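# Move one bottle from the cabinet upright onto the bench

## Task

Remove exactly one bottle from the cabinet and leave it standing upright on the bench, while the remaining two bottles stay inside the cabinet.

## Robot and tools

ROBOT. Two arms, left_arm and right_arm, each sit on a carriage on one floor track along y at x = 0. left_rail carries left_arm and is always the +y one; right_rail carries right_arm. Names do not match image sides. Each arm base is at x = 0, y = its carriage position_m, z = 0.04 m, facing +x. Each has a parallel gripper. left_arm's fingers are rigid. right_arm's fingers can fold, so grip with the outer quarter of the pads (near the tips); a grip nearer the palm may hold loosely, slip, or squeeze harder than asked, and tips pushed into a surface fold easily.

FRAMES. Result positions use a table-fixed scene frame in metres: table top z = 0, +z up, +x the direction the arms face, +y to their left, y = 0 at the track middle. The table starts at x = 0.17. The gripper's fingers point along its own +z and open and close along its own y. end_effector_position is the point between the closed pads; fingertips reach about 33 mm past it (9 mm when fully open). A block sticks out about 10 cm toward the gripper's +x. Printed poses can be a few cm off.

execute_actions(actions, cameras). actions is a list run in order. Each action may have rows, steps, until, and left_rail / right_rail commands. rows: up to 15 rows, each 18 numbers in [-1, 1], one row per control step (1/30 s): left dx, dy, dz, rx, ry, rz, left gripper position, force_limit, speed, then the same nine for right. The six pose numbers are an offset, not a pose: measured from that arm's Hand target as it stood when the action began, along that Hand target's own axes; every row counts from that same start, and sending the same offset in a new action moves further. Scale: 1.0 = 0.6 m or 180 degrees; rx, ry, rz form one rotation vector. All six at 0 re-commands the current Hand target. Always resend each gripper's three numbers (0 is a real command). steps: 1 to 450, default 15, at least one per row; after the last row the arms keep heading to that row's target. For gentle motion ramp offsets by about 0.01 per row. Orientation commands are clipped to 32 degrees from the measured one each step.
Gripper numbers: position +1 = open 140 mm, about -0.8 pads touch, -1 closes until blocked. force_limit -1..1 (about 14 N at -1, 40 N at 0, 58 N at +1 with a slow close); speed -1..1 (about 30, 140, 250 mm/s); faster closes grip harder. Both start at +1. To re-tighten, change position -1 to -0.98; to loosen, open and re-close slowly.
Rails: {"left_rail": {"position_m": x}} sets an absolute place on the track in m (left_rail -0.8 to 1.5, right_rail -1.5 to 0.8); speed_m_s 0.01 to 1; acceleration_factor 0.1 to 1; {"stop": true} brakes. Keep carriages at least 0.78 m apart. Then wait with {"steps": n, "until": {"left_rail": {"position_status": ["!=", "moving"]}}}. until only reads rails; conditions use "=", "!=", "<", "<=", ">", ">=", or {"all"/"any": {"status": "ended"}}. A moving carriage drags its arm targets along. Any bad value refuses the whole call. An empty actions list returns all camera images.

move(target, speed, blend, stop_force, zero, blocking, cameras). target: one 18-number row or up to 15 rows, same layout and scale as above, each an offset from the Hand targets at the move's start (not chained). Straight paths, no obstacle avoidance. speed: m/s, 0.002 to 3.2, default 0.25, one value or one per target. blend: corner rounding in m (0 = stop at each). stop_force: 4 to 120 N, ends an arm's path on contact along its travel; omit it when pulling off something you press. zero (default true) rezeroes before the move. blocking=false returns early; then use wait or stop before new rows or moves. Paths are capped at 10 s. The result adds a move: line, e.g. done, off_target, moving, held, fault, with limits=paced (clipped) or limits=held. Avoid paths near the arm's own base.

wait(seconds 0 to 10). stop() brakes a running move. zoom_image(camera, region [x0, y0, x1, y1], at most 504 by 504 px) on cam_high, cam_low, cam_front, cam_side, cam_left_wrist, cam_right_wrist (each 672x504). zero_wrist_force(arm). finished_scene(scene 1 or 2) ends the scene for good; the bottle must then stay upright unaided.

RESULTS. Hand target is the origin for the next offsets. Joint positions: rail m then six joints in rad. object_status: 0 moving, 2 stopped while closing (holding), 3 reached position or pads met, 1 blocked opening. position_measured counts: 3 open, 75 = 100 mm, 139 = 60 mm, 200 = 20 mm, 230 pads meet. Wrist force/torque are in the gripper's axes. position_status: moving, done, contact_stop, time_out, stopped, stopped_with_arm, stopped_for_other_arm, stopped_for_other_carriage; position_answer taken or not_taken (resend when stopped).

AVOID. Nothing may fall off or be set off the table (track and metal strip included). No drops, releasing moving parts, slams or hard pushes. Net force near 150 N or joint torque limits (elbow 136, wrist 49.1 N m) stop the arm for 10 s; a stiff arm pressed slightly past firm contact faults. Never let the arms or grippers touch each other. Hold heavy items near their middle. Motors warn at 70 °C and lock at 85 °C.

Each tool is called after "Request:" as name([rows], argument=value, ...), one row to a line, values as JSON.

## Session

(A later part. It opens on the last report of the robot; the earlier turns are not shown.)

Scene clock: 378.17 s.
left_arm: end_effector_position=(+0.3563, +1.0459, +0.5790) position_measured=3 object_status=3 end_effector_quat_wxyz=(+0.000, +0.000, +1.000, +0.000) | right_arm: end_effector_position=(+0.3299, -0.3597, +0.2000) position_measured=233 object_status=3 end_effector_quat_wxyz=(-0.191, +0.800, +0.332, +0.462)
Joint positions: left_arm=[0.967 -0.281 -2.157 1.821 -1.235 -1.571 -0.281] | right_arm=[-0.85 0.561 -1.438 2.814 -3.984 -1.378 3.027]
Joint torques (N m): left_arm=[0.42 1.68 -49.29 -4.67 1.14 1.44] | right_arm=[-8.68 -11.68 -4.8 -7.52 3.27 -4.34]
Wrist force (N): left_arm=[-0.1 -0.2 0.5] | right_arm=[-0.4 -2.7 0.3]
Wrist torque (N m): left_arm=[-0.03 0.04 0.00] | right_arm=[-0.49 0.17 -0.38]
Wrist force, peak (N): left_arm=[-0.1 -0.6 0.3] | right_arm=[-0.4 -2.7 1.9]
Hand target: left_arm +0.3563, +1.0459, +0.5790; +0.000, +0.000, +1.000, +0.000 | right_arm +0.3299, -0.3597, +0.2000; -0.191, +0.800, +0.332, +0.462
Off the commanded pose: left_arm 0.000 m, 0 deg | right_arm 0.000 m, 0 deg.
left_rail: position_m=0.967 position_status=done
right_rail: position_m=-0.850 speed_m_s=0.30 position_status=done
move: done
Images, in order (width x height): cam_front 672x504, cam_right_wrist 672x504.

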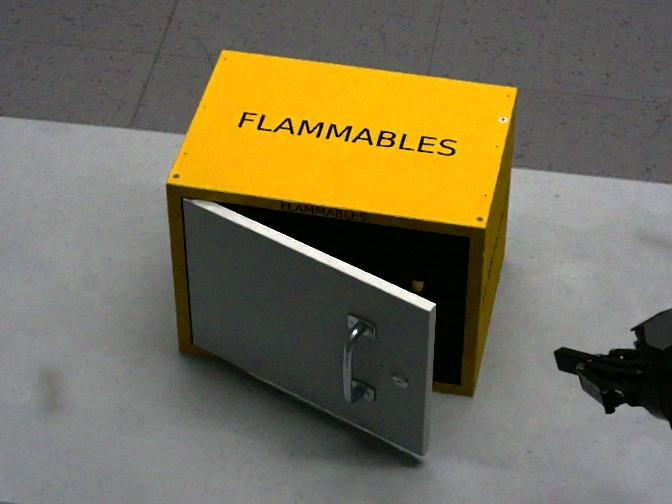

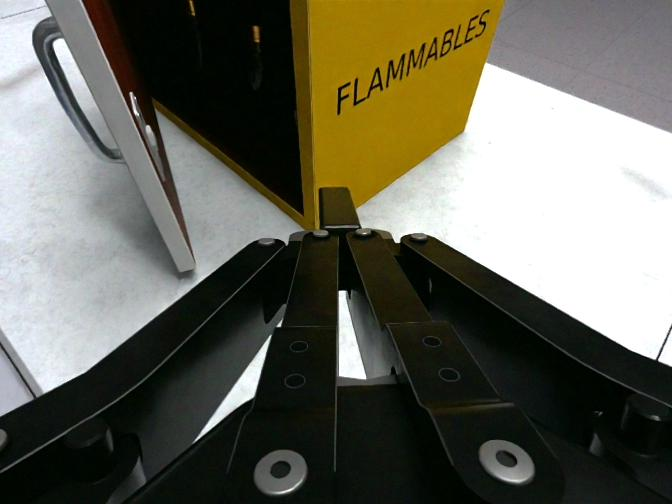

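Request:
move([
  [0,0,0,0,0,0,1,1,1,0.028,-0.153,0.215,0,0,0,-1,-1,-0.2],
  [0,0,0,0,0,0,1,1,1,0.009,-0.504,0.1825,0,0,0,-1,-1,-0.2],
  [0,0,0,0,0,0,1,1,1,0.0695,-0.707,0.2865,0,0,0,-1,-1,-0.2],
  [0,0,0,0,0,0,1,1,1,0.105,-0.7895,0.348,0,0,0,-1,-1,-0.2],
], speed=0.1, blend=[0.005,0.03,0.03,0], stop_force=30, cameras=["cam_right_wrist","cam_front","cam_side"])

Scene clock: 425.33 s.
left_arm: end_effector_position=(+0.3563, +1.0459, +0.5790) position_measured=3 object_status=3 end_effector_quat_wxyz=(+0.000, +0.000, +1.000, +0.000) | right_arm: end_effector_position=(+0.1451, +0.1254, +0.1497) position_measured=233 object_status=3 end_effector_quat_wxyz=(-0.191, +0.800, +0.332, +0.462)
Joint positions: left_arm=[0.967 -0.281 -2.157 1.821 -1.235 -1.571 -0.281] | right_arm=[-0.85 1.425 -0.914 1.921 -3.525 -2.115 3.497]
Joint torques (N m): left_arm=[-1.25 1.95 -49.44 -4.5 1.41 1.45] | right_arm=[11.89 -67.04 -46.17 -1.9 -3.23 3.71]
Wrist force (N): left_arm=[-0.1 -0.2 -0.2] | right_arm=[-1.2 -0.6 -1.1]
Wrist torque (N m): left_arm=[-0.05 0.02 0.01] | right_arm=[-0.53 0.31 -0.48]
Wrist force, peak (N): left_arm=[-0.5 -0.8 0.4] | right_arm=[-6.7 2.0 -13.0]
Hand target: left_arm +0.3563, +1.0459, +0.5790; +0.000, +0.000, +1.000, +0.000 | right_arm +0.1451, +0.1254, +0.1497; -0.191, +0.800, +0.332, +0.462
Off the commanded pose: left_arm 0.000 m, 0 deg | right_arm 0.000 m, 0 deg.
left_rail: position_m=0.967 position_status=done
right_rail: position_m=-0.850 speed_m_s=0.30 position_status=done
move: done
Images, in order (width x height): cam_front 672x504, cam_side 672x504, cam_right_wrist 672x504.

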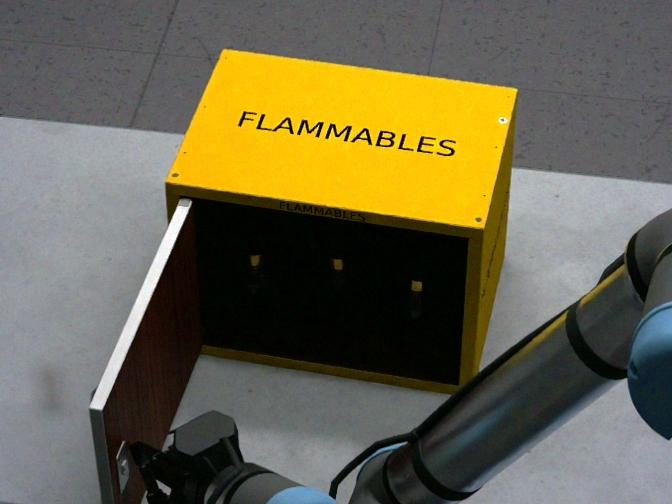

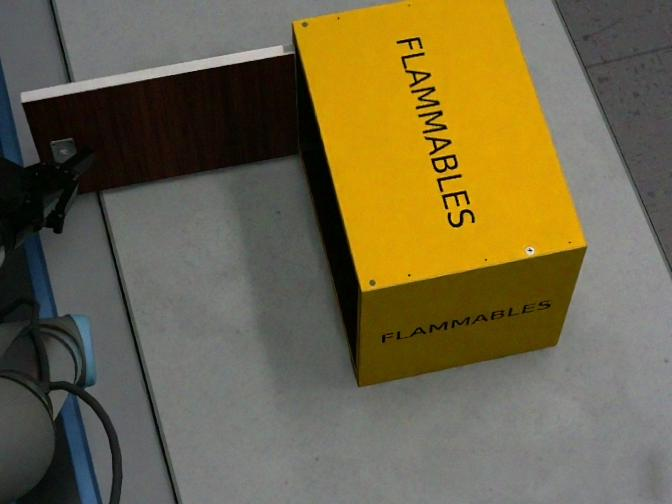

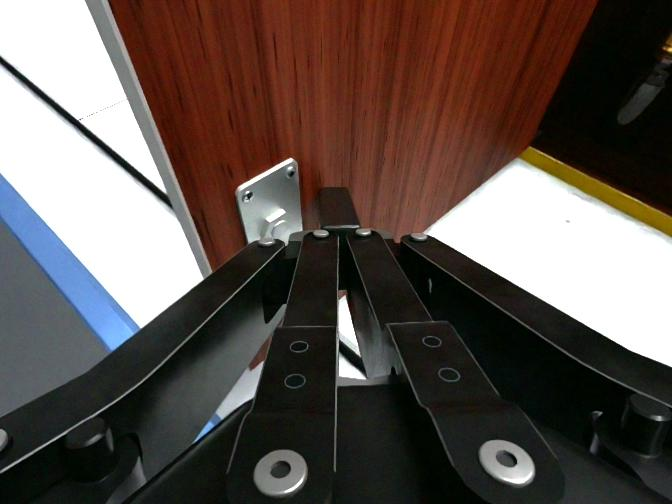

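Request:
move([
  [0,0,0,0,0,0,1,1,1,0.028,0.165,-0.152,0,0,0,-1,-1,-0.2],
  [0,0,0,0,0,0,1,1,1,-0.055,0.813,-0.594,-0.096,0,0.0555,-1,-1,-0.2],
], speed=0.35, blend=[0.05,0])

Request:
execute_actions([
  {"right_rail":{"position_m":-0.6},"steps":150,"until":{"right_rail":{"position_status":["!=","moving"]}}},
], cameras=["cam_right_wrist","cam_front"])

Scene clock: 483.83 s.
left_arm: end_effector_position=(+0.3563, +1.0459, +0.5790) position_measured=3 object_status=3 end_effector_quat_wxyz=(+0.000, +0.000, +1.000, +0.000) | right_arm: end_effector_position=(+0.2600, -0.4494, +0.2997) position_measured=233 object_status=3 end_effector_quat_wxyz=(-0.108, +0.845, +0.188, +0.488)
Joint positions: left_arm=[0.967 -0.281 -2.157 1.821 -1.235 -1.571 -0.281] | right_arm=[-0.85 0.915 -1.987 2.791 -3.37 -1.981 3.394]
Joint torques (N m): left_arm=[-0.68 2.62 -49.27 -4.44 1.36 0.98] | right_arm=[-7.41 -9.46 -29.61 -1.63 2.39 -3.97]
Wrist force (N): left_arm=[0.0 -0.1 -0.1] | right_arm=[-1.4 -2.8 0.2]
Wrist torque (N m): left_arm=[-0.02 0.00 0.01] | right_arm=[-0.51 0.39 -0.39]
Wrist force, peak (N): left_arm=[-0.4 -0.5 0.5] | right_arm=[-1.4 -4.9 1.9]
Hand target: left_arm +0.3563, +1.0459, +0.5790; +0.000, +0.000, +1.000, +0.000 | right_arm +0.2600, -0.4495, +0.2997; -0.108, +0.845, +0.188, +0.488
Off the commanded pose: left_arm 0.000 m, 0 deg | right_arm 0.000 m, 0 deg.
left_rail: position_m=0.967 position_status=done
right_rail: position_m=-0.850 speed_m_s=0.30 position_status=done
move: done

Scene clock: 485.47 s.
left_arm: end_effector_position=(+0.3563, +1.0459, +0.5790) position_measured=3 object_status=3 end_effector_quat_wxyz=(+0.000, +0.000, +1.000, +0.000) | right_arm: end_effector_position=(+0.2600, -0.1995, +0.2997) position_measured=233 object_status=3 end_effector_quat_wxyz=(-0.108, +0.845, +0.188, +0.488)
Joint positions: left_arm=[0.967 -0.281 -2.157 1.821 -1.235 -1.571 -0.281] | right_arm=[-0.6 0.914 -1.987 2.791 -3.37 -1.98 3.394]
Joint torques (N m): left_arm=[-0.06 1.72 -49.73 -4.74 1.56 1.41] | right_arm=[-1.42 -5.77 -49.73 -3.01 -0.05 -3.92]
Wrist force (N): left_arm=[-0.3 -0.5 0.1] | right_arm=[-1.3 -3.0 0.3]
Wrist torque (N m): left_arm=[-0.11 0.07 0.00] | right_arm=[-0.54 0.38 -0.39]
Wrist force, peak (N): left_arm=[-0.2 -0.6 0.3] | right_arm=[-0.9 -4.1 0.8]
Hand target: left_arm +0.3563, +1.0459, +0.5790; +0.000, +0.000, +1.000, +0.000 | right_arm +0.2600, -0.1994, +0.2997; -0.108, +0.845, +0.188, +0.488
Tool commands: left_gripper/position=+1.0 left_gripper/force_limit=+1.0 left_gripper/speed=+1.0 right_gripper/position=-1.0 right_gripper/force_limit=-1.0 right_gripper/speed=-0.2
Off the commanded pose: left_arm 0.000 m, 0 deg | right_arm 0.000 m, 0 deg.
left_rail: position_m=0.967 position_status=done
right_rail: position_m=-0.600 speed_m_s=0.30 position_status=done
Images, in order (width x height): cam_front 672x504, cam_right_wrist 672x504.

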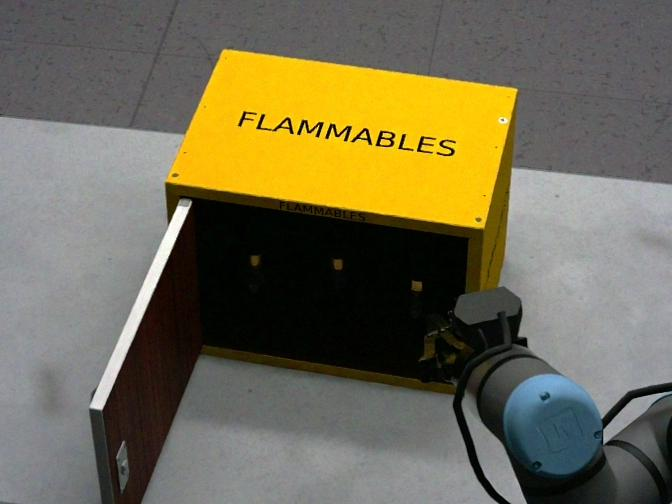

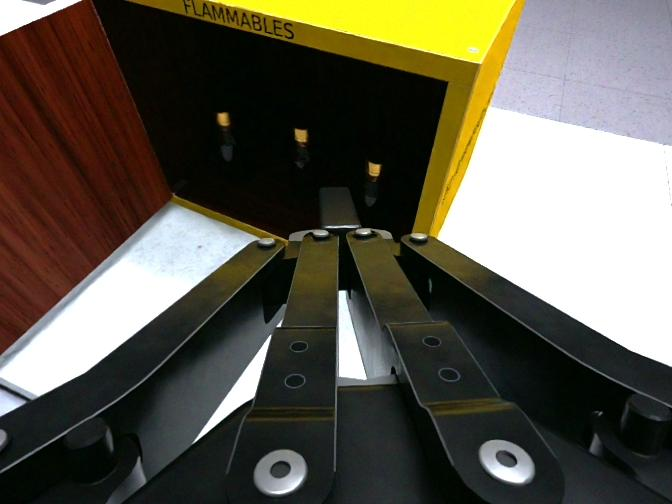

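Request:
zoom_image(camera="cam_right_wrist", region=[170, 80, 450, 290])

Request:
zoom_image(camera="cam_front", region=[190, 200, 490, 400])

Scaled by 1.800 from the camera's 672x504 image, which has a finer 960x720 frame.

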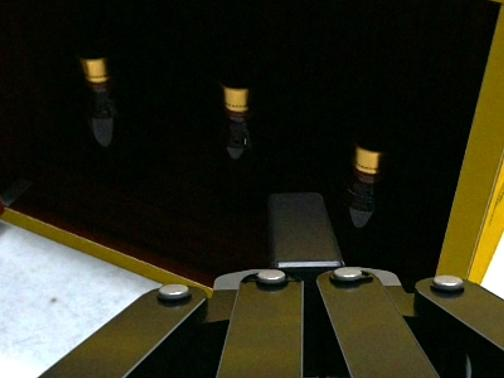

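Scaled by 1.680 from the camera's 672x504 image, which has a finer 960x720 frame.

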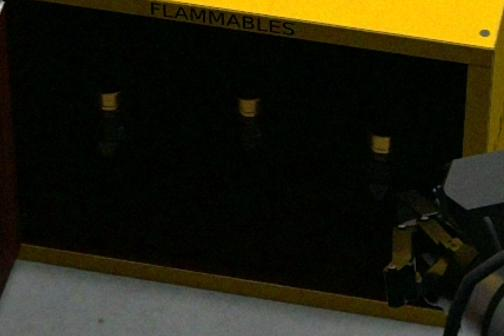

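Request:
execute_actions([
  {"right_rail":{"position_m":-0.5},"steps":150,"until":{"right_rail":{"position_status":["!=","moving"]}}},
], cameras=[])

Request:
move(target=[0,0,0,0,0,0,1,1,1,-0.1635,0.1307,0.1835,-0.096,0,0.0555,0.36,-1,0], cameras=["cam_right_wrist","cam_front","cam_side"])

Scene clock: 582.47 s.
left_arm: end_effector_position=(+0.3563, +1.0459, +0.5790) position_measured=3 object_status=3 end_effector_quat_wxyz=(+0.000, +0.000, +1.000, +0.000) | right_arm: end_effector_position=(+0.2600, -0.0994, +0.2997) position_measured=233 object_status=3 end_effector_quat_wxyz=(-0.108, +0.845, +0.188, +0.488)
Joint positions: left_arm=[0.967 -0.281 -2.157 1.821 -1.235 -1.571 -0.281] | right_arm=[-0.5 0.914 -1.987 2.791 -3.37 -1.98 3.394]
Joint torques (N m): left_arm=[-1.09 1.85 -48.86 -4.53 1.42 1.82] | right_arm=[9.33 -1.32 -47.19 -5.68 -2.91 -3.94]
Wrist force (N): left_arm=[0.0 -0.2 0.4] | right_arm=[-1.2 -2.9 0.1]
Wrist torque (N m): left_arm=[-0.05 0.01 0.00] | right_arm=[-0.52 0.35 -0.39]
Wrist force, peak (N): left_arm=[-0.3 -0.5 0.4] | right_arm=[-1.0 -4.1 0.7]
Hand target: left_arm +0.3563, +1.0459, +0.5790; +0.000, +0.000, +1.000, +0.000 | right_arm +0.2600, -0.0994, +0.2997; -0.108, +0.845, +0.188, +0.488
Tool commands: left_gripper/position=+1.0 left_gripper/force_limit=+1.0 left_gripper/speed=+1.0 right_gripper/position=-1.0 right_gripper/force_limit=-1.0 right_gripper/speed=-0.2
Off the commanded pose: left_arm 0.000 m, 0 deg | right_arm 0.000 m, 0 deg.
left_rail: position_m=0.967 position_status=done
right_rail: position_m=-0.500 speed_m_s=0.30 position_status=done
No camera images: "cameras" was empty.

Scene clock: 584.13 s.
left_arm: end_effector_position=(+0.3563, +1.0459, +0.5790) position_measured=3 object_status=3 end_effector_quat_wxyz=(+0.000, +0.000, +1.000, +0.000) | right_arm: end_effector_position=(+0.3352, -0.1509, +0.1598) position_measured=84 object_status=3 end_effector_quat_wxyz=(-0.022, +0.865, +0.038, +0.500)
Joint positions: left_arm=[0.967 -0.281 -2.157 1.821 -1.235 -1.571 -0.281] | right_arm=[-0.5 0.879 -1.283 2.81 -3.981 -2.234 3.609]
Joint torques (N m): left_arm=[-0.24 3.51 -48.97 -4.52 1.19 1.65] | right_arm=[11.47 -17.16 -20.33 -6.78 -4.3 -4.22]
Wrist force (N): left_arm=[-0.1 -0.2 0.1] | right_arm=[-1.1 -3.0 0.5]
Wrist torque (N m): left_arm=[-0.03 0.01 0.00] | right_arm=[-0.53 0.36 -0.39]
Wrist force, peak (N): left_arm=[-0.4 -0.4 0.2] | right_arm=[-1.9 -3.4 1.7]
Hand target: left_arm +0.3563, +1.0459, +0.5790; +0.000, +0.000, +1.000, +0.000 | right_arm +0.3352, -0.1509, +0.1598; -0.022, +0.865, +0.038, +0.500
Off the commanded pose: left_arm 0.000 m, 0 deg | right_arm 0.000 m, 0 deg.
left_rail: position_m=0.967 position_status=done
right_rail: position_m=-0.500 speed_m_s=0.30 position_status=done
move: done
Images, in order (width x height): cam_front 672x504, cam_side 672x504, cam_right_wrist 672x504.

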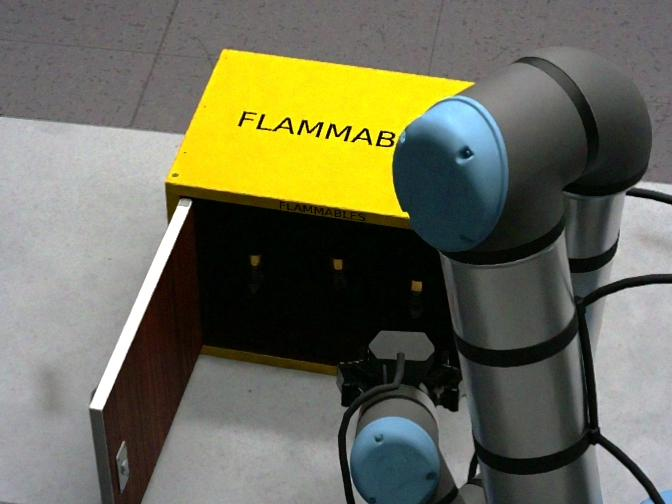

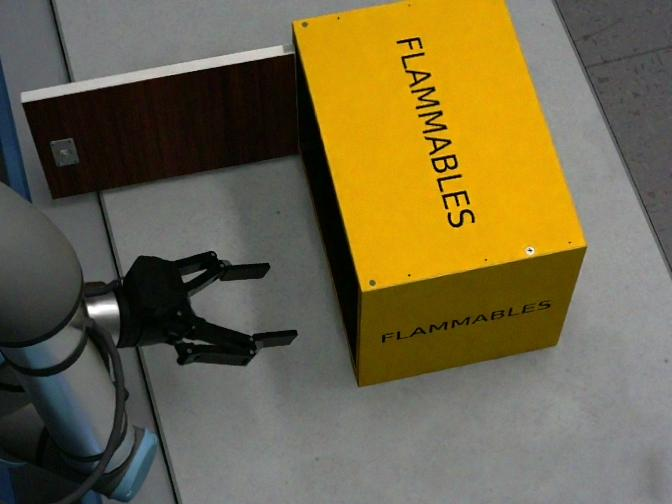

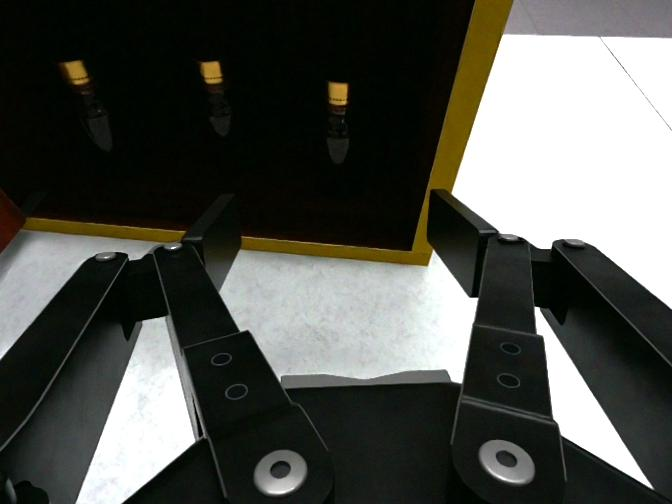

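Request:
move(target=[0,0,0,0,0,0,1,1,1,-0.0243,-0.001,0.308,0,0,0,0.36,-1,0], speed=0.07, stop_force=8, cameras=["cam_right_wrist","cam_side"])

Scene clock: 608.03 s.
left_arm: end_effector_position=(+0.3563, +1.0459, +0.5790) position_measured=3 object_status=3 end_effector_quat_wxyz=(+0.000, +0.000, +1.000, +0.000) | right_arm: end_effector_position=(+0.4706, -0.1385, +0.0664) position_measured=84 object_status=3 end_effector_quat_wxyz=(-0.022, +0.865, +0.038, +0.500)
Joint positions: left_arm=[0.967 -0.281 -2.157 1.821 -1.235 -1.571 -0.281] | right_arm=[-0.5 0.609 -0.889 2.663 -4.329 -2.016 3.42]
Joint torques (N m): left_arm=[-1.18 1.95 -49.62 -4.47 1.47 1.73] | right_arm=[12.07 -61.8 15.31 -1.52 -4.06 3.57]
Wrist force (N): left_arm=[-0.3 -0.1 0.2] | right_arm=[-1.1 -2.9 0.7]
Wrist torque (N m): left_arm=[-0.03 0.06 0.00] | right_arm=[-0.54 0.37 -0.53]
Wrist force, peak (N): left_arm=[-0.5 -0.4 -0.2] | right_arm=[-5.2 -5.1 -17.8]
Hand target: left_arm +0.3563, +1.0459, +0.5790; +0.000, +0.000, +1.000, +0.000 | right_arm +0.4706, -0.1385, +0.0664; -0.022, +0.865, +0.038, +0.500 (not the last commanded pose)
Off the commanded pose: left_arm 0.000 m, 0 deg | right_arm 0.020 m, 0 deg.
left_rail: position_m=0.967 position_status=done
right_rail: position_m=-0.500 speed_m_s=0.30 position_status=done
move: contact (right_arm)
Images, in order (width x height): cam_side 672x504, cam_right_wrist 672x504.

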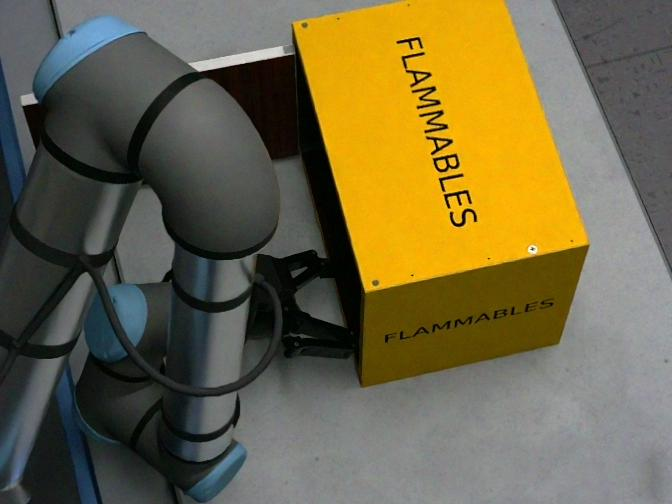

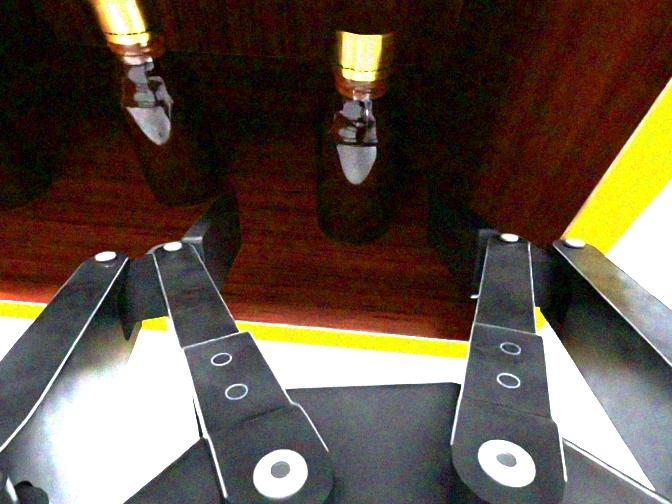

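Request:
move([
  [0,0,0,0,0,0,1,1,1,0,0,-0.2,0,0,0,0.36,-1,0],
  [0,0,0,0,0,0,1,1,1,0,-0.17,-0.2,-0.024,0,0.0139,0.36,-1,0],
], speed=0.15, cameras=[])

Request:
execute_actions([
  {"rows":[[0,0,0,0,0,0,1,1,1,0,0,0,0,0,0,0.0,-1,0]],"steps":25},
], cameras=["cam_right_wrist","cam_side"])

Scene clock: 657.13 s.
left_arm: end_effector_position=(+0.3563, +1.0459, +0.5790) position_measured=3 object_status=3 end_effector_quat_wxyz=(+0.000, +0.000, +1.000, +0.000) | right_arm: end_effector_position=(+0.3581, -0.0460, +0.1263) position_measured=84 object_status=3 end_effector_quat_wxyz=(+0.000, +0.866, +0.001, +0.500)
Joint positions: left_arm=[0.967 -0.281 -2.157 1.821 -1.235 -1.571 -0.281] | right_arm=[-0.5 1.043 -1.159 2.575 -3.706 -2.415 3.848]
Joint torques (N m): left_arm=[0.93 3.44 -49.77 -4.75 1.55 1.86] | right_arm=[11.66 -56.29 -25.3 -1.96 -4.66 3.6]
Wrist force (N): left_arm=[-0.1 -0.4 0.0] | right_arm=[-1.2 -3.3 0.6]
Wrist torque (N m): left_arm=[-0.09 0.02 0.00] | right_arm=[-0.61 0.39 -0.52]
Wrist force, peak (N): left_arm=[-0.6 -0.4 0.3] | right_arm=[-1.1 -4.4 0.3]
Hand target: left_arm +0.3563, +1.0459, +0.5790; +0.000, +0.000, +1.000, +0.000 | right_arm +0.3581, -0.0460, +0.1263; +0.000, +0.866, +0.001, +0.500
Off the commanded pose: left_arm 0.000 m, 0 deg | right_arm 0.000 m, 0 deg.
left_rail: position_m=0.967 position_status=done
right_rail: position_m=-0.500 speed_m_s=0.30 position_status=done
move: done
No camera images: "cameras" was empty.

Scene clock: 658.17 s.
left_arm: end_effector_position=(+0.3563, +1.0459, +0.5790) position_measured=3 object_status=3 end_effector_quat_wxyz=(+0.000, +0.000, +1.000, +0.000) | right_arm: end_effector_position=(+0.3581, -0.0460, +0.1263) position_measured=129 object_status=3 end_effector_quat_wxyz=(+0.000, +0.866, +0.001, +0.500)
Joint positions: left_arm=[0.967 -0.281 -2.157 1.821 -1.235 -1.571 -0.281] | right_arm=[-0.5 1.043 -1.159 2.575 -3.705 -2.415 3.848]
Joint torques (N m): left_arm=[-0.12 2.07 -49.47 -4.45 1.33 1.65] | right_arm=[11.16 -59.11 -24.28 -1.86 -5.03 3.68]
Wrist force (N): left_arm=[-0.3 -0.4 0.2] | right_arm=[-1.3 -3.2 0.7]
Wrist torque (N m): left_arm=[-0.09 0.08 0.00] | right_arm=[-0.58 0.39 -0.52]
Wrist force, peak (N): left_arm=[-0.4 -0.4 0.5] | right_arm=[-1.0 -3.3 0.7]
Hand target: left_arm +0.3563, +1.0459, +0.5790; +0.000, +0.000, +1.000, +0.000 | right_arm +0.3581, -0.0460, +0.1263; +0.000, +0.866, +0.001, +0.500
Off the commanded pose: left_arm 0.000 m, 0 deg | right_arm 0.000 m, 0 deg.
left_rail: position_m=0.967 position_status=done
right_rail: position_m=-0.500 speed_m_s=0.30 position_status=done
Images, in order (width x height): cam_side 672x504, cam_right_wrist 672x504.

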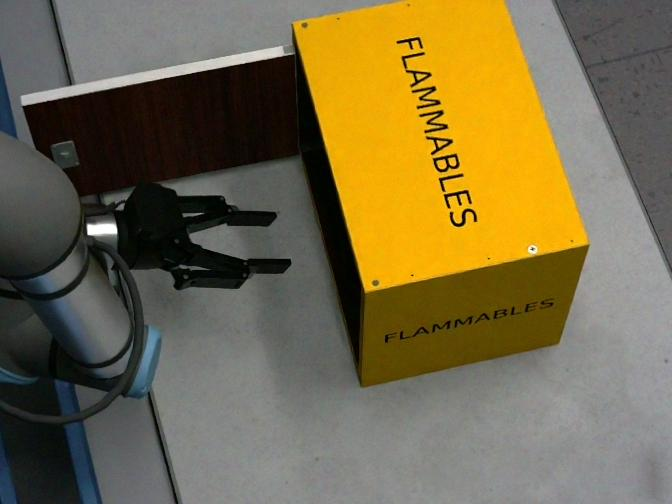

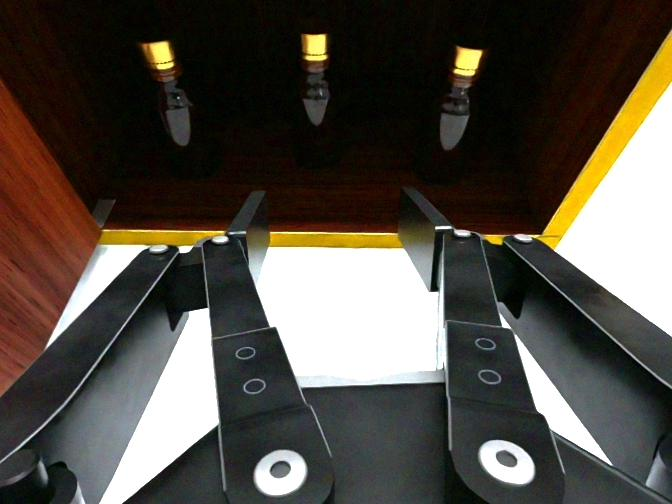

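Request:
move([
  [0,0,0,0,0,0,1,1,1,0.041,-0.025,0.013,0,0,0,0.0,-1,0],
  [0,0,0,0,0,0,1,1,1,0.041,-0.025,0.263,0,0,0,0.0,-1,0],
], speed=0.07, blend=[0.005,0], stop_force=7, cameras=["cam_right_wrist","cam_side"])

Scene clock: 682.27 s.
left_arm: end_effector_position=(+0.3563, +1.0459, +0.5790) position_measured=3 object_status=3 end_effector_quat_wxyz=(+0.000, +0.000, +1.000, +0.000) | right_arm: end_effector_position=(+0.5070, -0.0309, +0.0688) position_measured=129 object_status=3 end_effector_quat_wxyz=(+0.000, +0.866, +0.001, +0.500)
Joint positions: left_arm=[0.967 -0.281 -2.157 1.821 -1.235 -1.571 -0.281] | right_arm=[-0.5 0.801 -0.942 2.43 -3.938 -2.241 3.616]
Joint torques (N m): left_arm=[-0.17 3.65 -49.56 -4.52 1.46 1.85] | right_arm=[-10 -48.46 -21.4 -7.09 1.59 -4.45]
Wrist force (N): left_arm=[0.0 -0.2 0.1] | right_arm=[-1.3 -3.0 0.8]
Wrist torque (N m): left_arm=[-0.05 0.01 0.00] | right_arm=[-0.56 0.38 -0.39]
Wrist force, peak (N): left_arm=[-0.3 -0.3 0.8] | right_arm=[-1.4 -3.5 1.3]
Hand target: left_arm +0.3563, +1.0459, +0.5790; +0.000, +0.000, +1.000, +0.000 | right_arm +0.5070, -0.0309, +0.0688; +0.000, +0.866, +0.001, +0.500
Off the commanded pose: left_arm 0.000 m, 0 deg | right_arm 0.000 m, 0 deg.
left_rail: position_m=0.967 position_status=done
right_rail: position_m=-0.500 speed_m_s=0.30 position_status=done
move: done
Images, in order (width x height): cam_side 672x504, cam_right_wrist 672x504.

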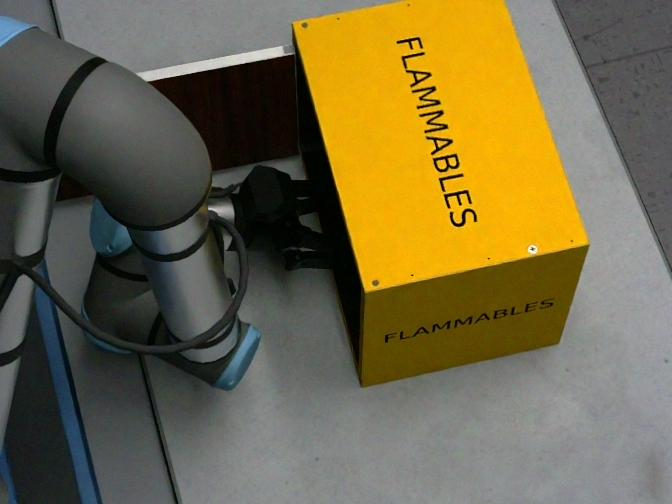

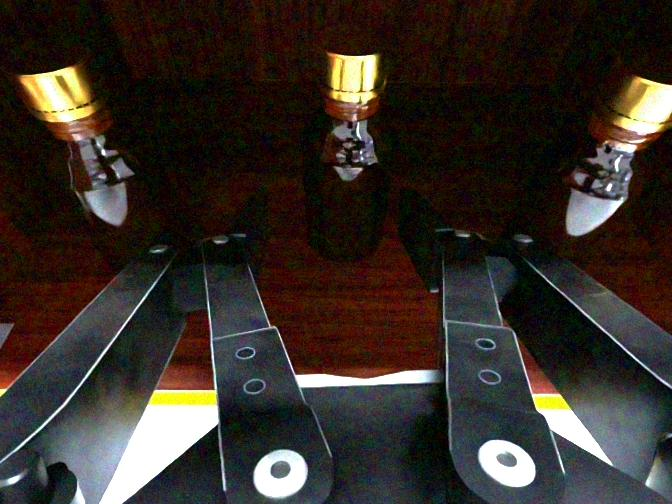

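Request:
move(target=[0,0,0,0,0,0,1,1,1,0.011,0.008,0.019,0,0,0,0.0,-1,0], speed=0.04, stop_force=6)

Request:
execute_actions([
  {"rows":[[0,0,0,0,0,0,1,1,1,0,0,0,0,0,0,-1,-1,-1]],"steps":75},
], cameras=["cam_right_wrist"])

Scene clock: 697.97 s.
left_arm: end_effector_position=(+0.3563, +1.0459, +0.5790) position_measured=3 object_status=3 end_effector_quat_wxyz=(+0.000, +0.000, +1.000, +0.000) | right_arm: end_effector_position=(+0.5202, -0.0357, +0.0688) position_measured=129 object_status=3 end_effector_quat_wxyz=(+0.000, +0.866, +0.001, +0.500)
Joint positions: left_arm=[0.967 -0.281 -2.157 1.821 -1.235 -1.571 -0.281] | right_arm=[-0.5 0.775 -0.939 2.425 -3.949 -2.221 3.595]
Joint torques (N m): left_arm=[-0.38 2.43 -50.62 -4.69 1.72 2.01] | right_arm=[-8.19 -44.41 -21.76 -7.41 1.05 -3.97]
Wrist force (N): left_arm=[-0.1 -0.3 0.5] | right_arm=[-1.3 -3.2 0.8]
Wrist torque (N m): left_arm=[-0.06 0.03 0.00] | right_arm=[-0.61 0.39 -0.38]
Wrist force, peak (N): left_arm=[-0.4 -0.3 0.5] | right_arm=[-1.3 -3.5 0.8]
Hand target: left_arm +0.3563, +1.0459, +0.5790; +0.000, +0.000, +1.000, +0.000 | right_arm +0.5202, -0.0357, +0.0688; +0.000, +0.866, +0.001, +0.500
Off the commanded pose: left_arm 0.000 m, 0 deg | right_arm 0.000 m, 0 deg.
left_rail: position_m=0.967 position_status=done
right_rail: position_m=-0.500 speed_m_s=0.30 position_status=done
move: done

Scene clock: 700.67 s.
left_arm: end_effector_position=(+0.3563, +1.0459, +0.5790) position_measured=3 object_status=3 end_effector_quat_wxyz=(+0.000, +0.000, +1.000, +0.000) | right_arm: end_effector_position=(+0.5202, -0.0357, +0.0688) position_measured=162 object_status=2 end_effector_quat_wxyz=(+0.000, +0.866, +0.001, +0.500)
Joint positions: left_arm=[0.967 -0.281 -2.157 1.821 -1.235 -1.571 -0.281] | right_arm=[-0.5 0.775 -0.939 2.425 -3.949 -2.221 3.595]
Joint torques (N m): left_arm=[-1.59 1.4 -49.31 -4.52 2.08 1.78] | right_arm=[1.69 -46.27 -20.41 -2.84 1.18 -3.38]
Motor temperatures (°C): left_arm=[30 41 27 41 44 41] | right_arm=[30 43 29 29 40 42]
Wrist force (N): left_arm=[-0.1 -0.1 0.2] | right_arm=[1.8 -1.0 -4.4]
Wrist torque (N m): left_arm=[-0.03 0.03 0.00] | right_arm=[-0.73 0.48 -0.42]
Wrist force, peak (N): left_arm=[-0.5 -0.5 0.5] | right_arm=[2.1 -1.3 -4.4]
Hand target: left_arm +0.3563, +1.0459, +0.5790; +0.000, +0.000, +1.000, +0.000 | right_arm +0.5202, -0.0356, +0.0688; +0.000, +0.866, +0.001, +0.500
Off the commanded pose: left_arm 0.000 m, 0 deg | right_arm 0.000 m, 0 deg.
left_rail: position_m=0.967 position_status=done
right_rail: position_m=-0.500 speed_m_s=0.30 position_status=done
Images, in order (width x height): cam_right_wrist 672x504.

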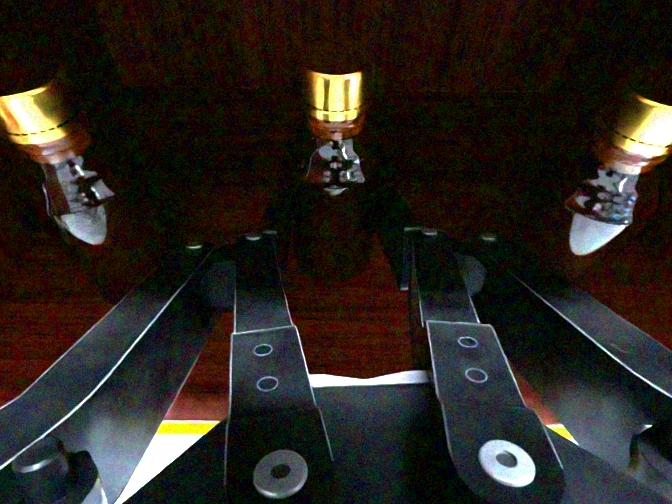

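Request:
move(target=[0,0,0,0,0,0,1,1,1,0.0433,0,-0.025,0,0,0,-1,-1,-1], speed=0.05, cameras=["cam_right_wrist"])

Scene clock: 707.60 s.
left_arm: end_effector_position=(+0.3563, +1.0459, +0.5790) position_measured=3 object_status=3 end_effector_quat_wxyz=(+0.000, +0.000, +1.000, +0.000) | right_arm: end_effector_position=(+0.5202, -0.0356, +0.0987) position_measured=162 object_status=2 end_effector_quat_wxyz=(+0.000, +0.866, +0.001, +0.500)
Joint positions: left_arm=[0.967 -0.281 -2.157 1.821 -1.235 -1.571 -0.281] | right_arm=[-0.5 0.775 -1.013 2.433 -3.883 -2.221 3.595]
Joint torques (N m): left_arm=[0.37 1.8 -50.14 -4.58 1.9 1.7] | right_arm=[10.25 -69.62 -3.4 -2.09 -2.31 3.03]
Wrist force (N): left_arm=[-0.2 -0.1 0.1] | right_arm=[-3.3 -3.2 1.9]
Wrist torque (N m): left_arm=[-0.01 0.05 0.00] | right_arm=[-0.60 0.26 -0.38]
Wrist force, peak (N): left_arm=[0.0 -0.5 0.5] | right_arm=[-4.1 -2.9 2.3]
Hand target: left_arm +0.3563, +1.0459, +0.5790; +0.000, +0.000, +1.000, +0.000 | right_arm +0.5202, -0.0356, +0.0988; +0.000, +0.866, +0.001, +0.500
Off the commanded pose: left_arm 0.000 m, 0 deg | right_arm 0.000 m, 0 deg.
left_rail: position_m=0.967 position_status=done
right_rail: position_m=-0.500 speed_m_s=0.30 position_status=done
move: done
Images, in order (width x height): cam_right_wrist 672x504.

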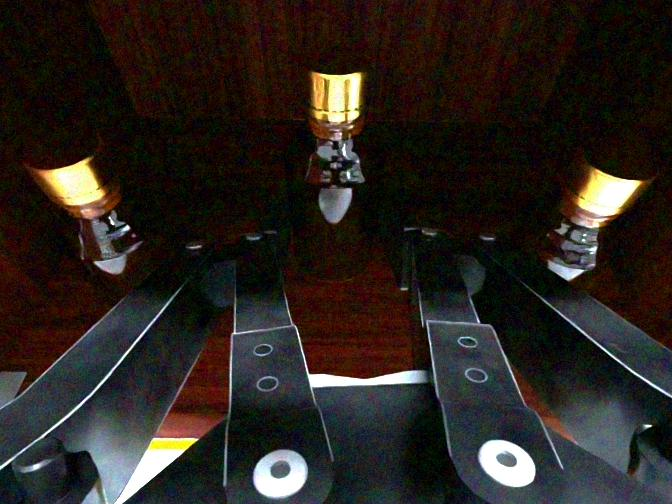

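Request:
move(target=[0,0,0,0,0,0,1,1,1,-0.133,0,-0.231,0,0,0,-1,-1,-1], speed=0.12, cameras=["cam_right_wrist"])

Request:
execute_actions([
  {"right_rail":{"position_m":-0.8,"speed_m_s":0.2,"acceleration_factor":0.3},"steps":150,"until":{"right_rail":{"position_status":["!=","moving"]}}},
], cameras=["cam_right_wrist","cam_front","cam_side"])

Scene clock: 723.87 s.
left_arm: end_effector_position=(+0.3563, +1.0459, +0.5790) position_measured=3 object_status=3 end_effector_quat_wxyz=(+0.000, +0.000, +1.000, +0.000) | right_arm: end_effector_position=(+0.3603, -0.0358, +0.0990) position_measured=162 object_status=2 end_effector_quat_wxyz=(+0.000, +0.866, +0.001, +0.500)
Joint positions: left_arm=[0.967 -0.281 -2.157 1.821 -1.235 -1.571 -0.281] | right_arm=[-0.5 1.05 -1.076 2.554 -3.761 -2.42 3.857]
Joint torques (N m): left_arm=[1.09 3.04 -50.17 -4.64 2.03 2.01] | right_arm=[11.29 -62.59 1.15 -2.1 -5.01 2.93]
Wrist force (N): left_arm=[-0.1 -0.2 -0.1] | right_arm=[-3.4 -3.2 1.9]
Wrist torque (N m): left_arm=[-0.05 0.02 0.00] | right_arm=[-0.59 0.29 -0.54]
Wrist force, peak (N): left_arm=[-0.3 -0.3 0.5] | right_arm=[-2.8 -3.4 3.3]
Hand target: left_arm +0.3563, +1.0459, +0.5790; +0.000, +0.000, +1.000, +0.000 | right_arm +0.3603, -0.0358, +0.0990; +0.000, +0.866, +0.001, +0.500
Off the commanded pose: left_arm 0.000 m, 0 deg | right_arm 0.000 m, 0 deg.
left_rail: position_m=0.967 position_status=done
right_rail: position_m=-0.500 speed_m_s=0.30 position_status=done
move: done
Images, in order (width x height): cam_right_wrist 672x504.

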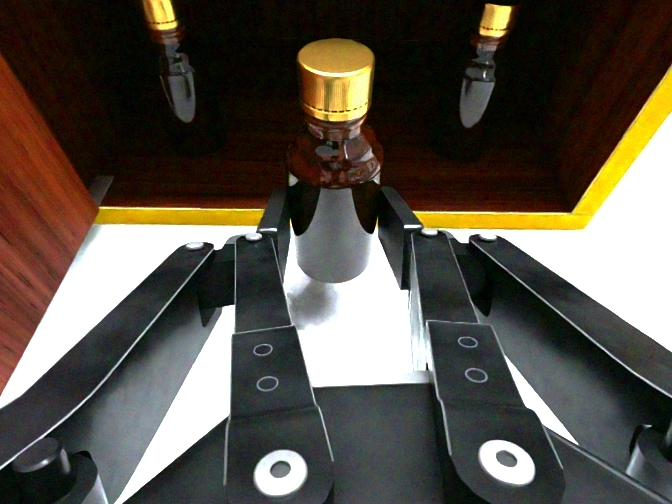

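Scene clock: 726.33 s.
left_arm: end_effector_position=(+0.3563, +1.0459, +0.5790) position_measured=3 object_status=3 end_effector_quat_wxyz=(+0.000, +0.000, +1.000, +0.000) | right_arm: end_effector_position=(+0.3603, -0.3358, +0.0990) position_measured=162 object_status=2 end_effector_quat_wxyz=(+0.000, +0.866, +0.001, +0.500)
Joint positions: left_arm=[0.967 -0.281 -2.157 1.821 -1.235 -1.571 -0.281] | right_arm=[-0.8 1.05 -1.076 2.554 -3.761 -2.42 3.857]
Joint torques (N m): left_arm=[0.1 2.58 -50.08 -4.44 2.04 2.08] | right_arm=[8.09 -58.26 -8.49 -3.87 -4.63 3.6]
Wrist force (N): left_arm=[-0.3 -0.4 0.1] | right_arm=[-3.4 -3.2 1.6]
Wrist torque (N m): left_arm=[-0.10 0.07 0.00] | right_arm=[-0.58 0.28 -0.53]
Wrist force, peak (N): left_arm=[-0.1 -0.5 0.5] | right_arm=[-3.7 -3.7 2.0]
Hand target: left_arm +0.3563, +1.0459, +0.5790; +0.000, +0.000, +1.000, +0.000 | right_arm +0.3603, -0.3358, +0.0990; +0.000, +0.866, +0.001, +0.500
Tool commands: left_gripper/position=+1.0 left_gripper/force_limit=+1.0 left_gripper/speed=+1.0 right_gripper/position=-1.0 right_gripper/force_limit=-1.0 right_gripper/speed=-1.0
Off the commanded pose: left_arm 0.000 m, 0 deg | right_arm 0.000 m, 0 deg.
left_rail: position_m=0.967 position_status=done
right_rail: position_m=-0.800 speed_m_s=0.20 position_status=done
Images, in order (width x height): cam_front 672x504, cam_side 672x504, cam_right_wrist 672x504.

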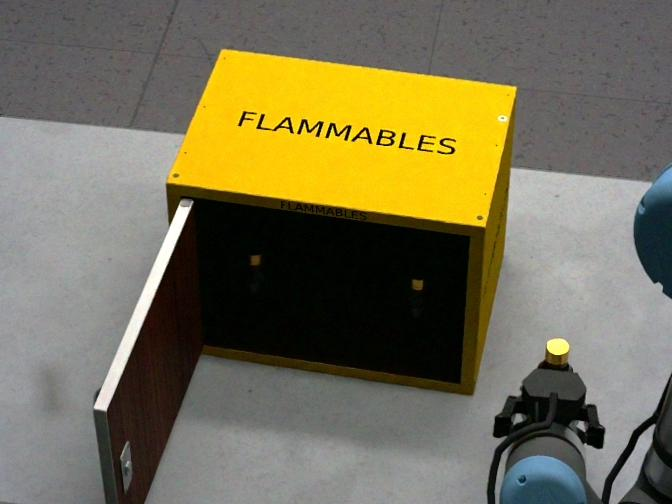

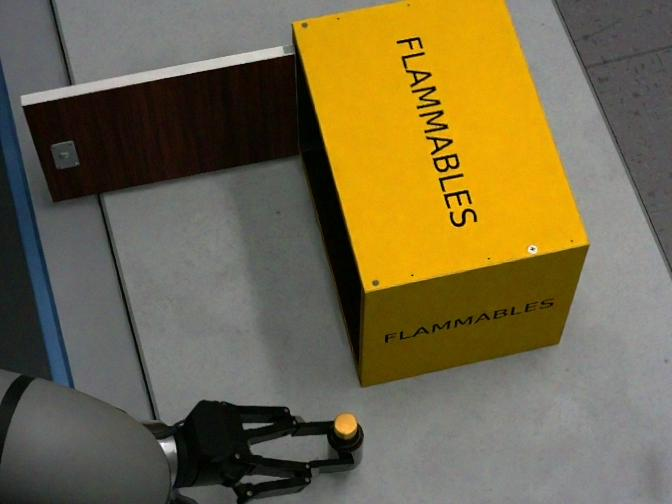

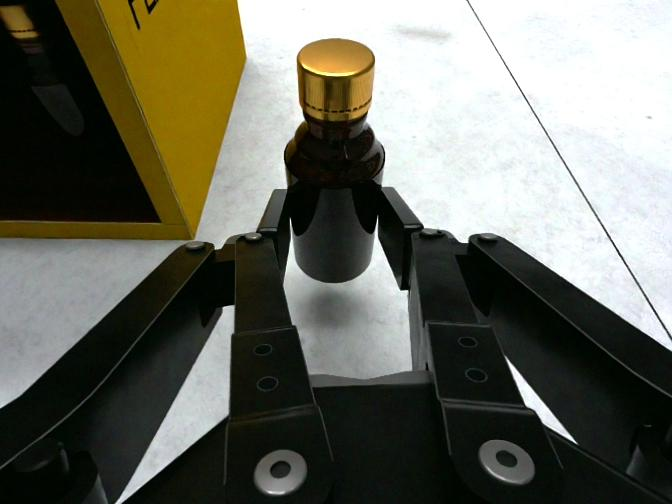

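Request:
move(target=[0,0,0,0,0,0,1,1,1,-0.0505,0,0.0292,0,0,0,-1,-1,-1], speed=0.05, stop_force=6)

Request:
move(target=[0,0,0,0,0,0,1,1,1,-0.0505,0,0.0292,0,0,0,-1,-1,-1], speed=0.012, stop_force=5, cameras=["cam_right_wrist","cam_low"])

Scene clock: 735.27 s.
left_arm: end_effector_position=(+0.3563, +1.0459, +0.5790) position_measured=3 object_status=3 end_effector_quat_wxyz=(+0.000, +0.000, +1.000, +0.000) | right_arm: end_effector_position=(+0.3603, -0.3358, +0.0640) position_measured=162 object_status=2 end_effector_quat_wxyz=(+0.000, +0.866, +0.001, +0.500)
Joint positions: left_arm=[0.967 -0.281 -2.157 1.821 -1.235 -1.571 -0.281] | right_arm=[-0.8 1.05 -0.974 2.545 -3.855 -2.42 3.857]
Joint torques (N m): left_arm=[-0.53 0.39 -50.49 -4.63 1.91 2.12] | right_arm=[-6.36 -42.77 -18.12 -7.61 -0.66 -3.9]
Wrist force (N): left_arm=[-0.1 -0.3 0.4] | right_arm=[-3.7 -3.0 1.7]
Wrist torque (N m): left_arm=[-0.06 0.03 0.00] | right_arm=[-0.55 0.36 -0.47]
Wrist force, peak (N): left_arm=[-0.2 -0.6 0.3] | right_arm=[-4.2 -3.1 2.0]
Hand target: left_arm +0.3563, +1.0459, +0.5790; +0.000, +0.000, +1.000, +0.000 | right_arm +0.3603, -0.3359, +0.0640; +0.000, +0.866, +0.001, +0.500
Off the commanded pose: left_arm 0.000 m, 0 deg | right_arm 0.000 m, 0 deg.
left_rail: position_m=0.967 position_status=done
right_rail: position_m=-0.800 speed_m_s=0.20 position_status=done
move: done

Scene clock: 737.57 s.
left_arm: end_effector_position=(+0.3563, +1.0459, +0.5790) position_measured=3 object_status=3 end_effector_quat_wxyz=(+0.000, +0.000, +1.000, +0.000) | right_arm: end_effector_position=(+0.3603, -0.3359, +0.0508) position_measured=162 object_status=2 end_effector_quat_wxyz=(+0.000, +0.866, +0.001, +0.500)
Joint positions: left_arm=[0.967 -0.281 -2.157 1.821 -1.235 -1.571 -0.281] | right_arm=[-0.8 1.05 -0.936 2.54 -3.888 -2.42 3.857]
Joint torques (N m): left_arm=[0.12 3.17 -50.36 -4.52 1.87 1.9] | right_arm=[-4.39 -67.23 6.78 -2.31 -0.22 1.19]
Wrist force (N): left_arm=[-0.2 0.0 0.0] | right_arm=[-2.2 -2.9 2.0]
Wrist torque (N m): left_arm=[-0.01 0.06 0.00] | right_arm=[-0.53 0.04 -0.46]
Wrist force, peak (N): left_arm=[-0.6 -0.4 0.2] | right_arm=[8.2 -3.7 -11.3]
Hand target: left_arm +0.3563, +1.0459, +0.5790; +0.000, +0.000, +1.000, +0.000 | right_arm +0.3603, -0.3358, +0.0508; +0.000, +0.866, +0.001, +0.500 (not the last commanded pose)
Off the commanded pose: left_arm 0.000 m, 0 deg | right_arm 0.022 m, 0 deg.
left_rail: position_m=0.967 position_status=done
right_rail: position_m=-0.800 speed_m_s=0.20 position_status=done
move: contact (right_arm)
Images, in order (width x height): cam_low 672x504, cam_right_wrist 672x504.

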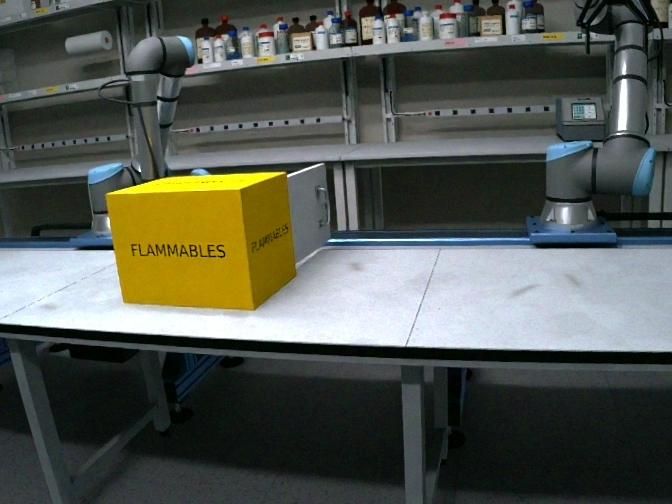

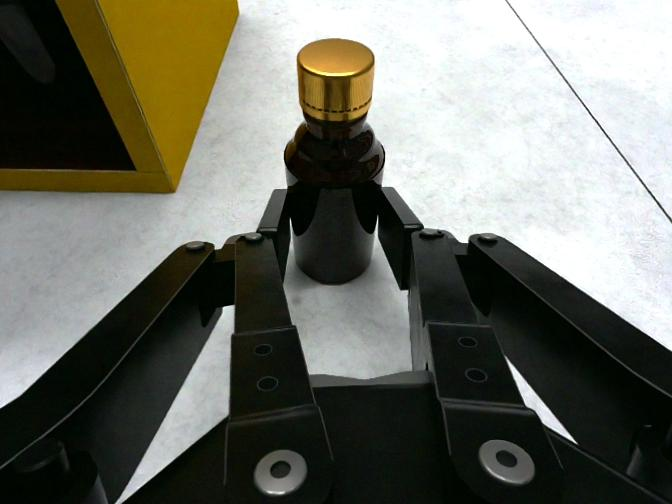

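Request:
execute_actions([
  {"rows":[[0,0,0,0,0,0,1,1,1,0,0,0,0,0,0,0.1,-1,-1]],"steps":60},
])

Request:
move([
  [0,0,0,0,0,0,1,1,1,0,0,-0.13,0,0,0,0.1,-1,-1],
  [0,0,0,0,0,0,1,1,1,0.08,0.15,-0.15,0,0,0,0.1,-1,-1],
], speed=0.1, cameras=["cam_right_wrist","cam_side","cam_front"])

Scene clock: 753.13 s.
left_arm: end_effector_position=(+0.3563, +1.0459, +0.5790) position_measured=3 object_status=3 end_effector_quat_wxyz=(+0.000, +0.000, +1.000, +0.000) | right_arm: end_effector_position=(+0.3603, -0.3358, +0.0508) position_measured=117 object_status=3 end_effector_quat_wxyz=(+0.000, +0.866, +0.001, +0.500)
Joint positions: left_arm=[0.967 -0.281 -2.157 1.821 -1.235 -1.571 -0.281] | right_arm=[-0.8 1.05 -0.936 2.54 -3.888 -2.42 3.857]
Joint torques (N m): left_arm=[-0.1 2.37 -50.44 -4.6 1.87 1.99] | right_arm=[9.89 -54.87 7.11 -2.13 -0.12 0.34]
Wrist force (N): left_arm=[-0.2 -0.2 0.4] | right_arm=[0.1 -2.7 1.0]
Wrist torque (N m): left_arm=[-0.06 0.04 0.01] | right_arm=[-0.48 0.10 -0.46]
Wrist force, peak (N): left_arm=[-0.4 -0.3 0.7] | right_arm=[-2.2 -3.2 2.3]
Hand target: left_arm +0.3563, +1.0459, +0.5790; +0.000, +0.000, +1.000, +0.000 | right_arm +0.3603, -0.3358, +0.0508; +0.000, +0.866, +0.001, +0.500
Off the commanded pose: left_arm 0.000 m, 0 deg | right_arm 0.000 m, 0 deg.
left_rail: position_m=0.967 position_status=done
right_rail: position_m=-0.800 speed_m_s=0.20 position_status=done

Scene clock: 755.97 s.
left_arm: end_effector_position=(+0.3563, +1.0459, +0.5790) position_measured=3 object_status=3 end_effector_quat_wxyz=(+0.000, +0.000, +1.000, +0.000) | right_arm: end_effector_position=(+0.3064, -0.4258, +0.1373) position_measured=117 object_status=3 end_effector_quat_wxyz=(+0.000, +0.866, +0.001, +0.500)
Joint positions: left_arm=[0.967 -0.281 -2.157 1.821 -1.235 -1.571 -0.281] | right_arm=[-0.8 1.056 -1.238 2.739 -3.779 -2.424 3.864]
Joint torques (N m): left_arm=[-0.01 0.71 -50.78 -4.36 2.19 1.85] | right_arm=[-6.68 -46.99 2.14 -6.78 0.83 -3.9]
Wrist force (N): left_arm=[0.0 -0.1 0.0] | right_arm=[0.4 -2.8 0.8]
Wrist torque (N m): left_arm=[-0.03 0.01 0.00] | right_arm=[-0.51 0.02 -0.39]
Wrist force, peak (N): left_arm=[-0.5 -0.7 0.5] | right_arm=[-0.4 -3.9 1.1]
Hand target: left_arm +0.3563, +1.0459, +0.5790; +0.000, +0.000, +1.000, +0.000 | right_arm +0.3064, -0.4259, +0.1374; +0.000, +0.866, +0.001, +0.500
Off the commanded pose: left_arm 0.000 m, 0 deg | right_arm 0.000 m, 0 deg.
left_rail: position_m=0.967 position_status=done
right_rail: position_m=-0.800 speed_m_s=0.20 position_status=done
move: done
Images, in order (width x height): cam_front 672x504, cam_side 672x504, cam_right_wrist 672x504.

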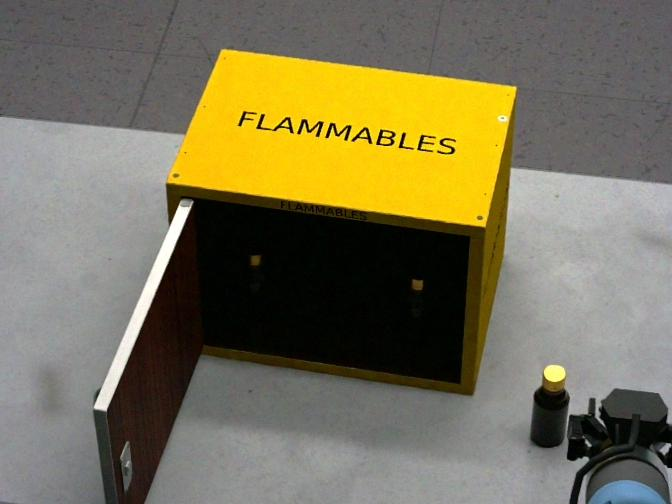

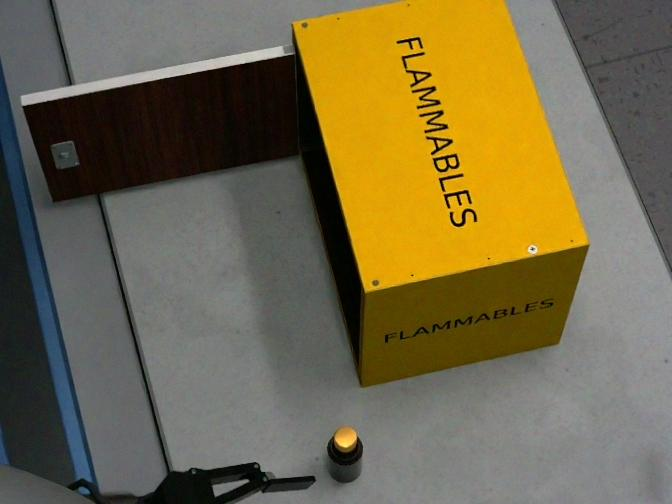

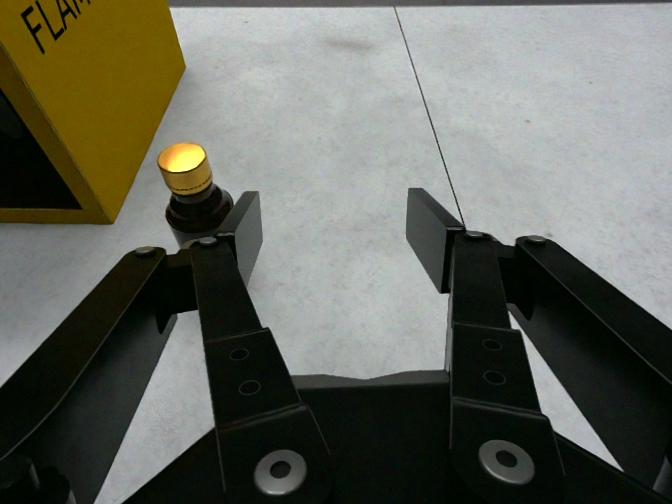

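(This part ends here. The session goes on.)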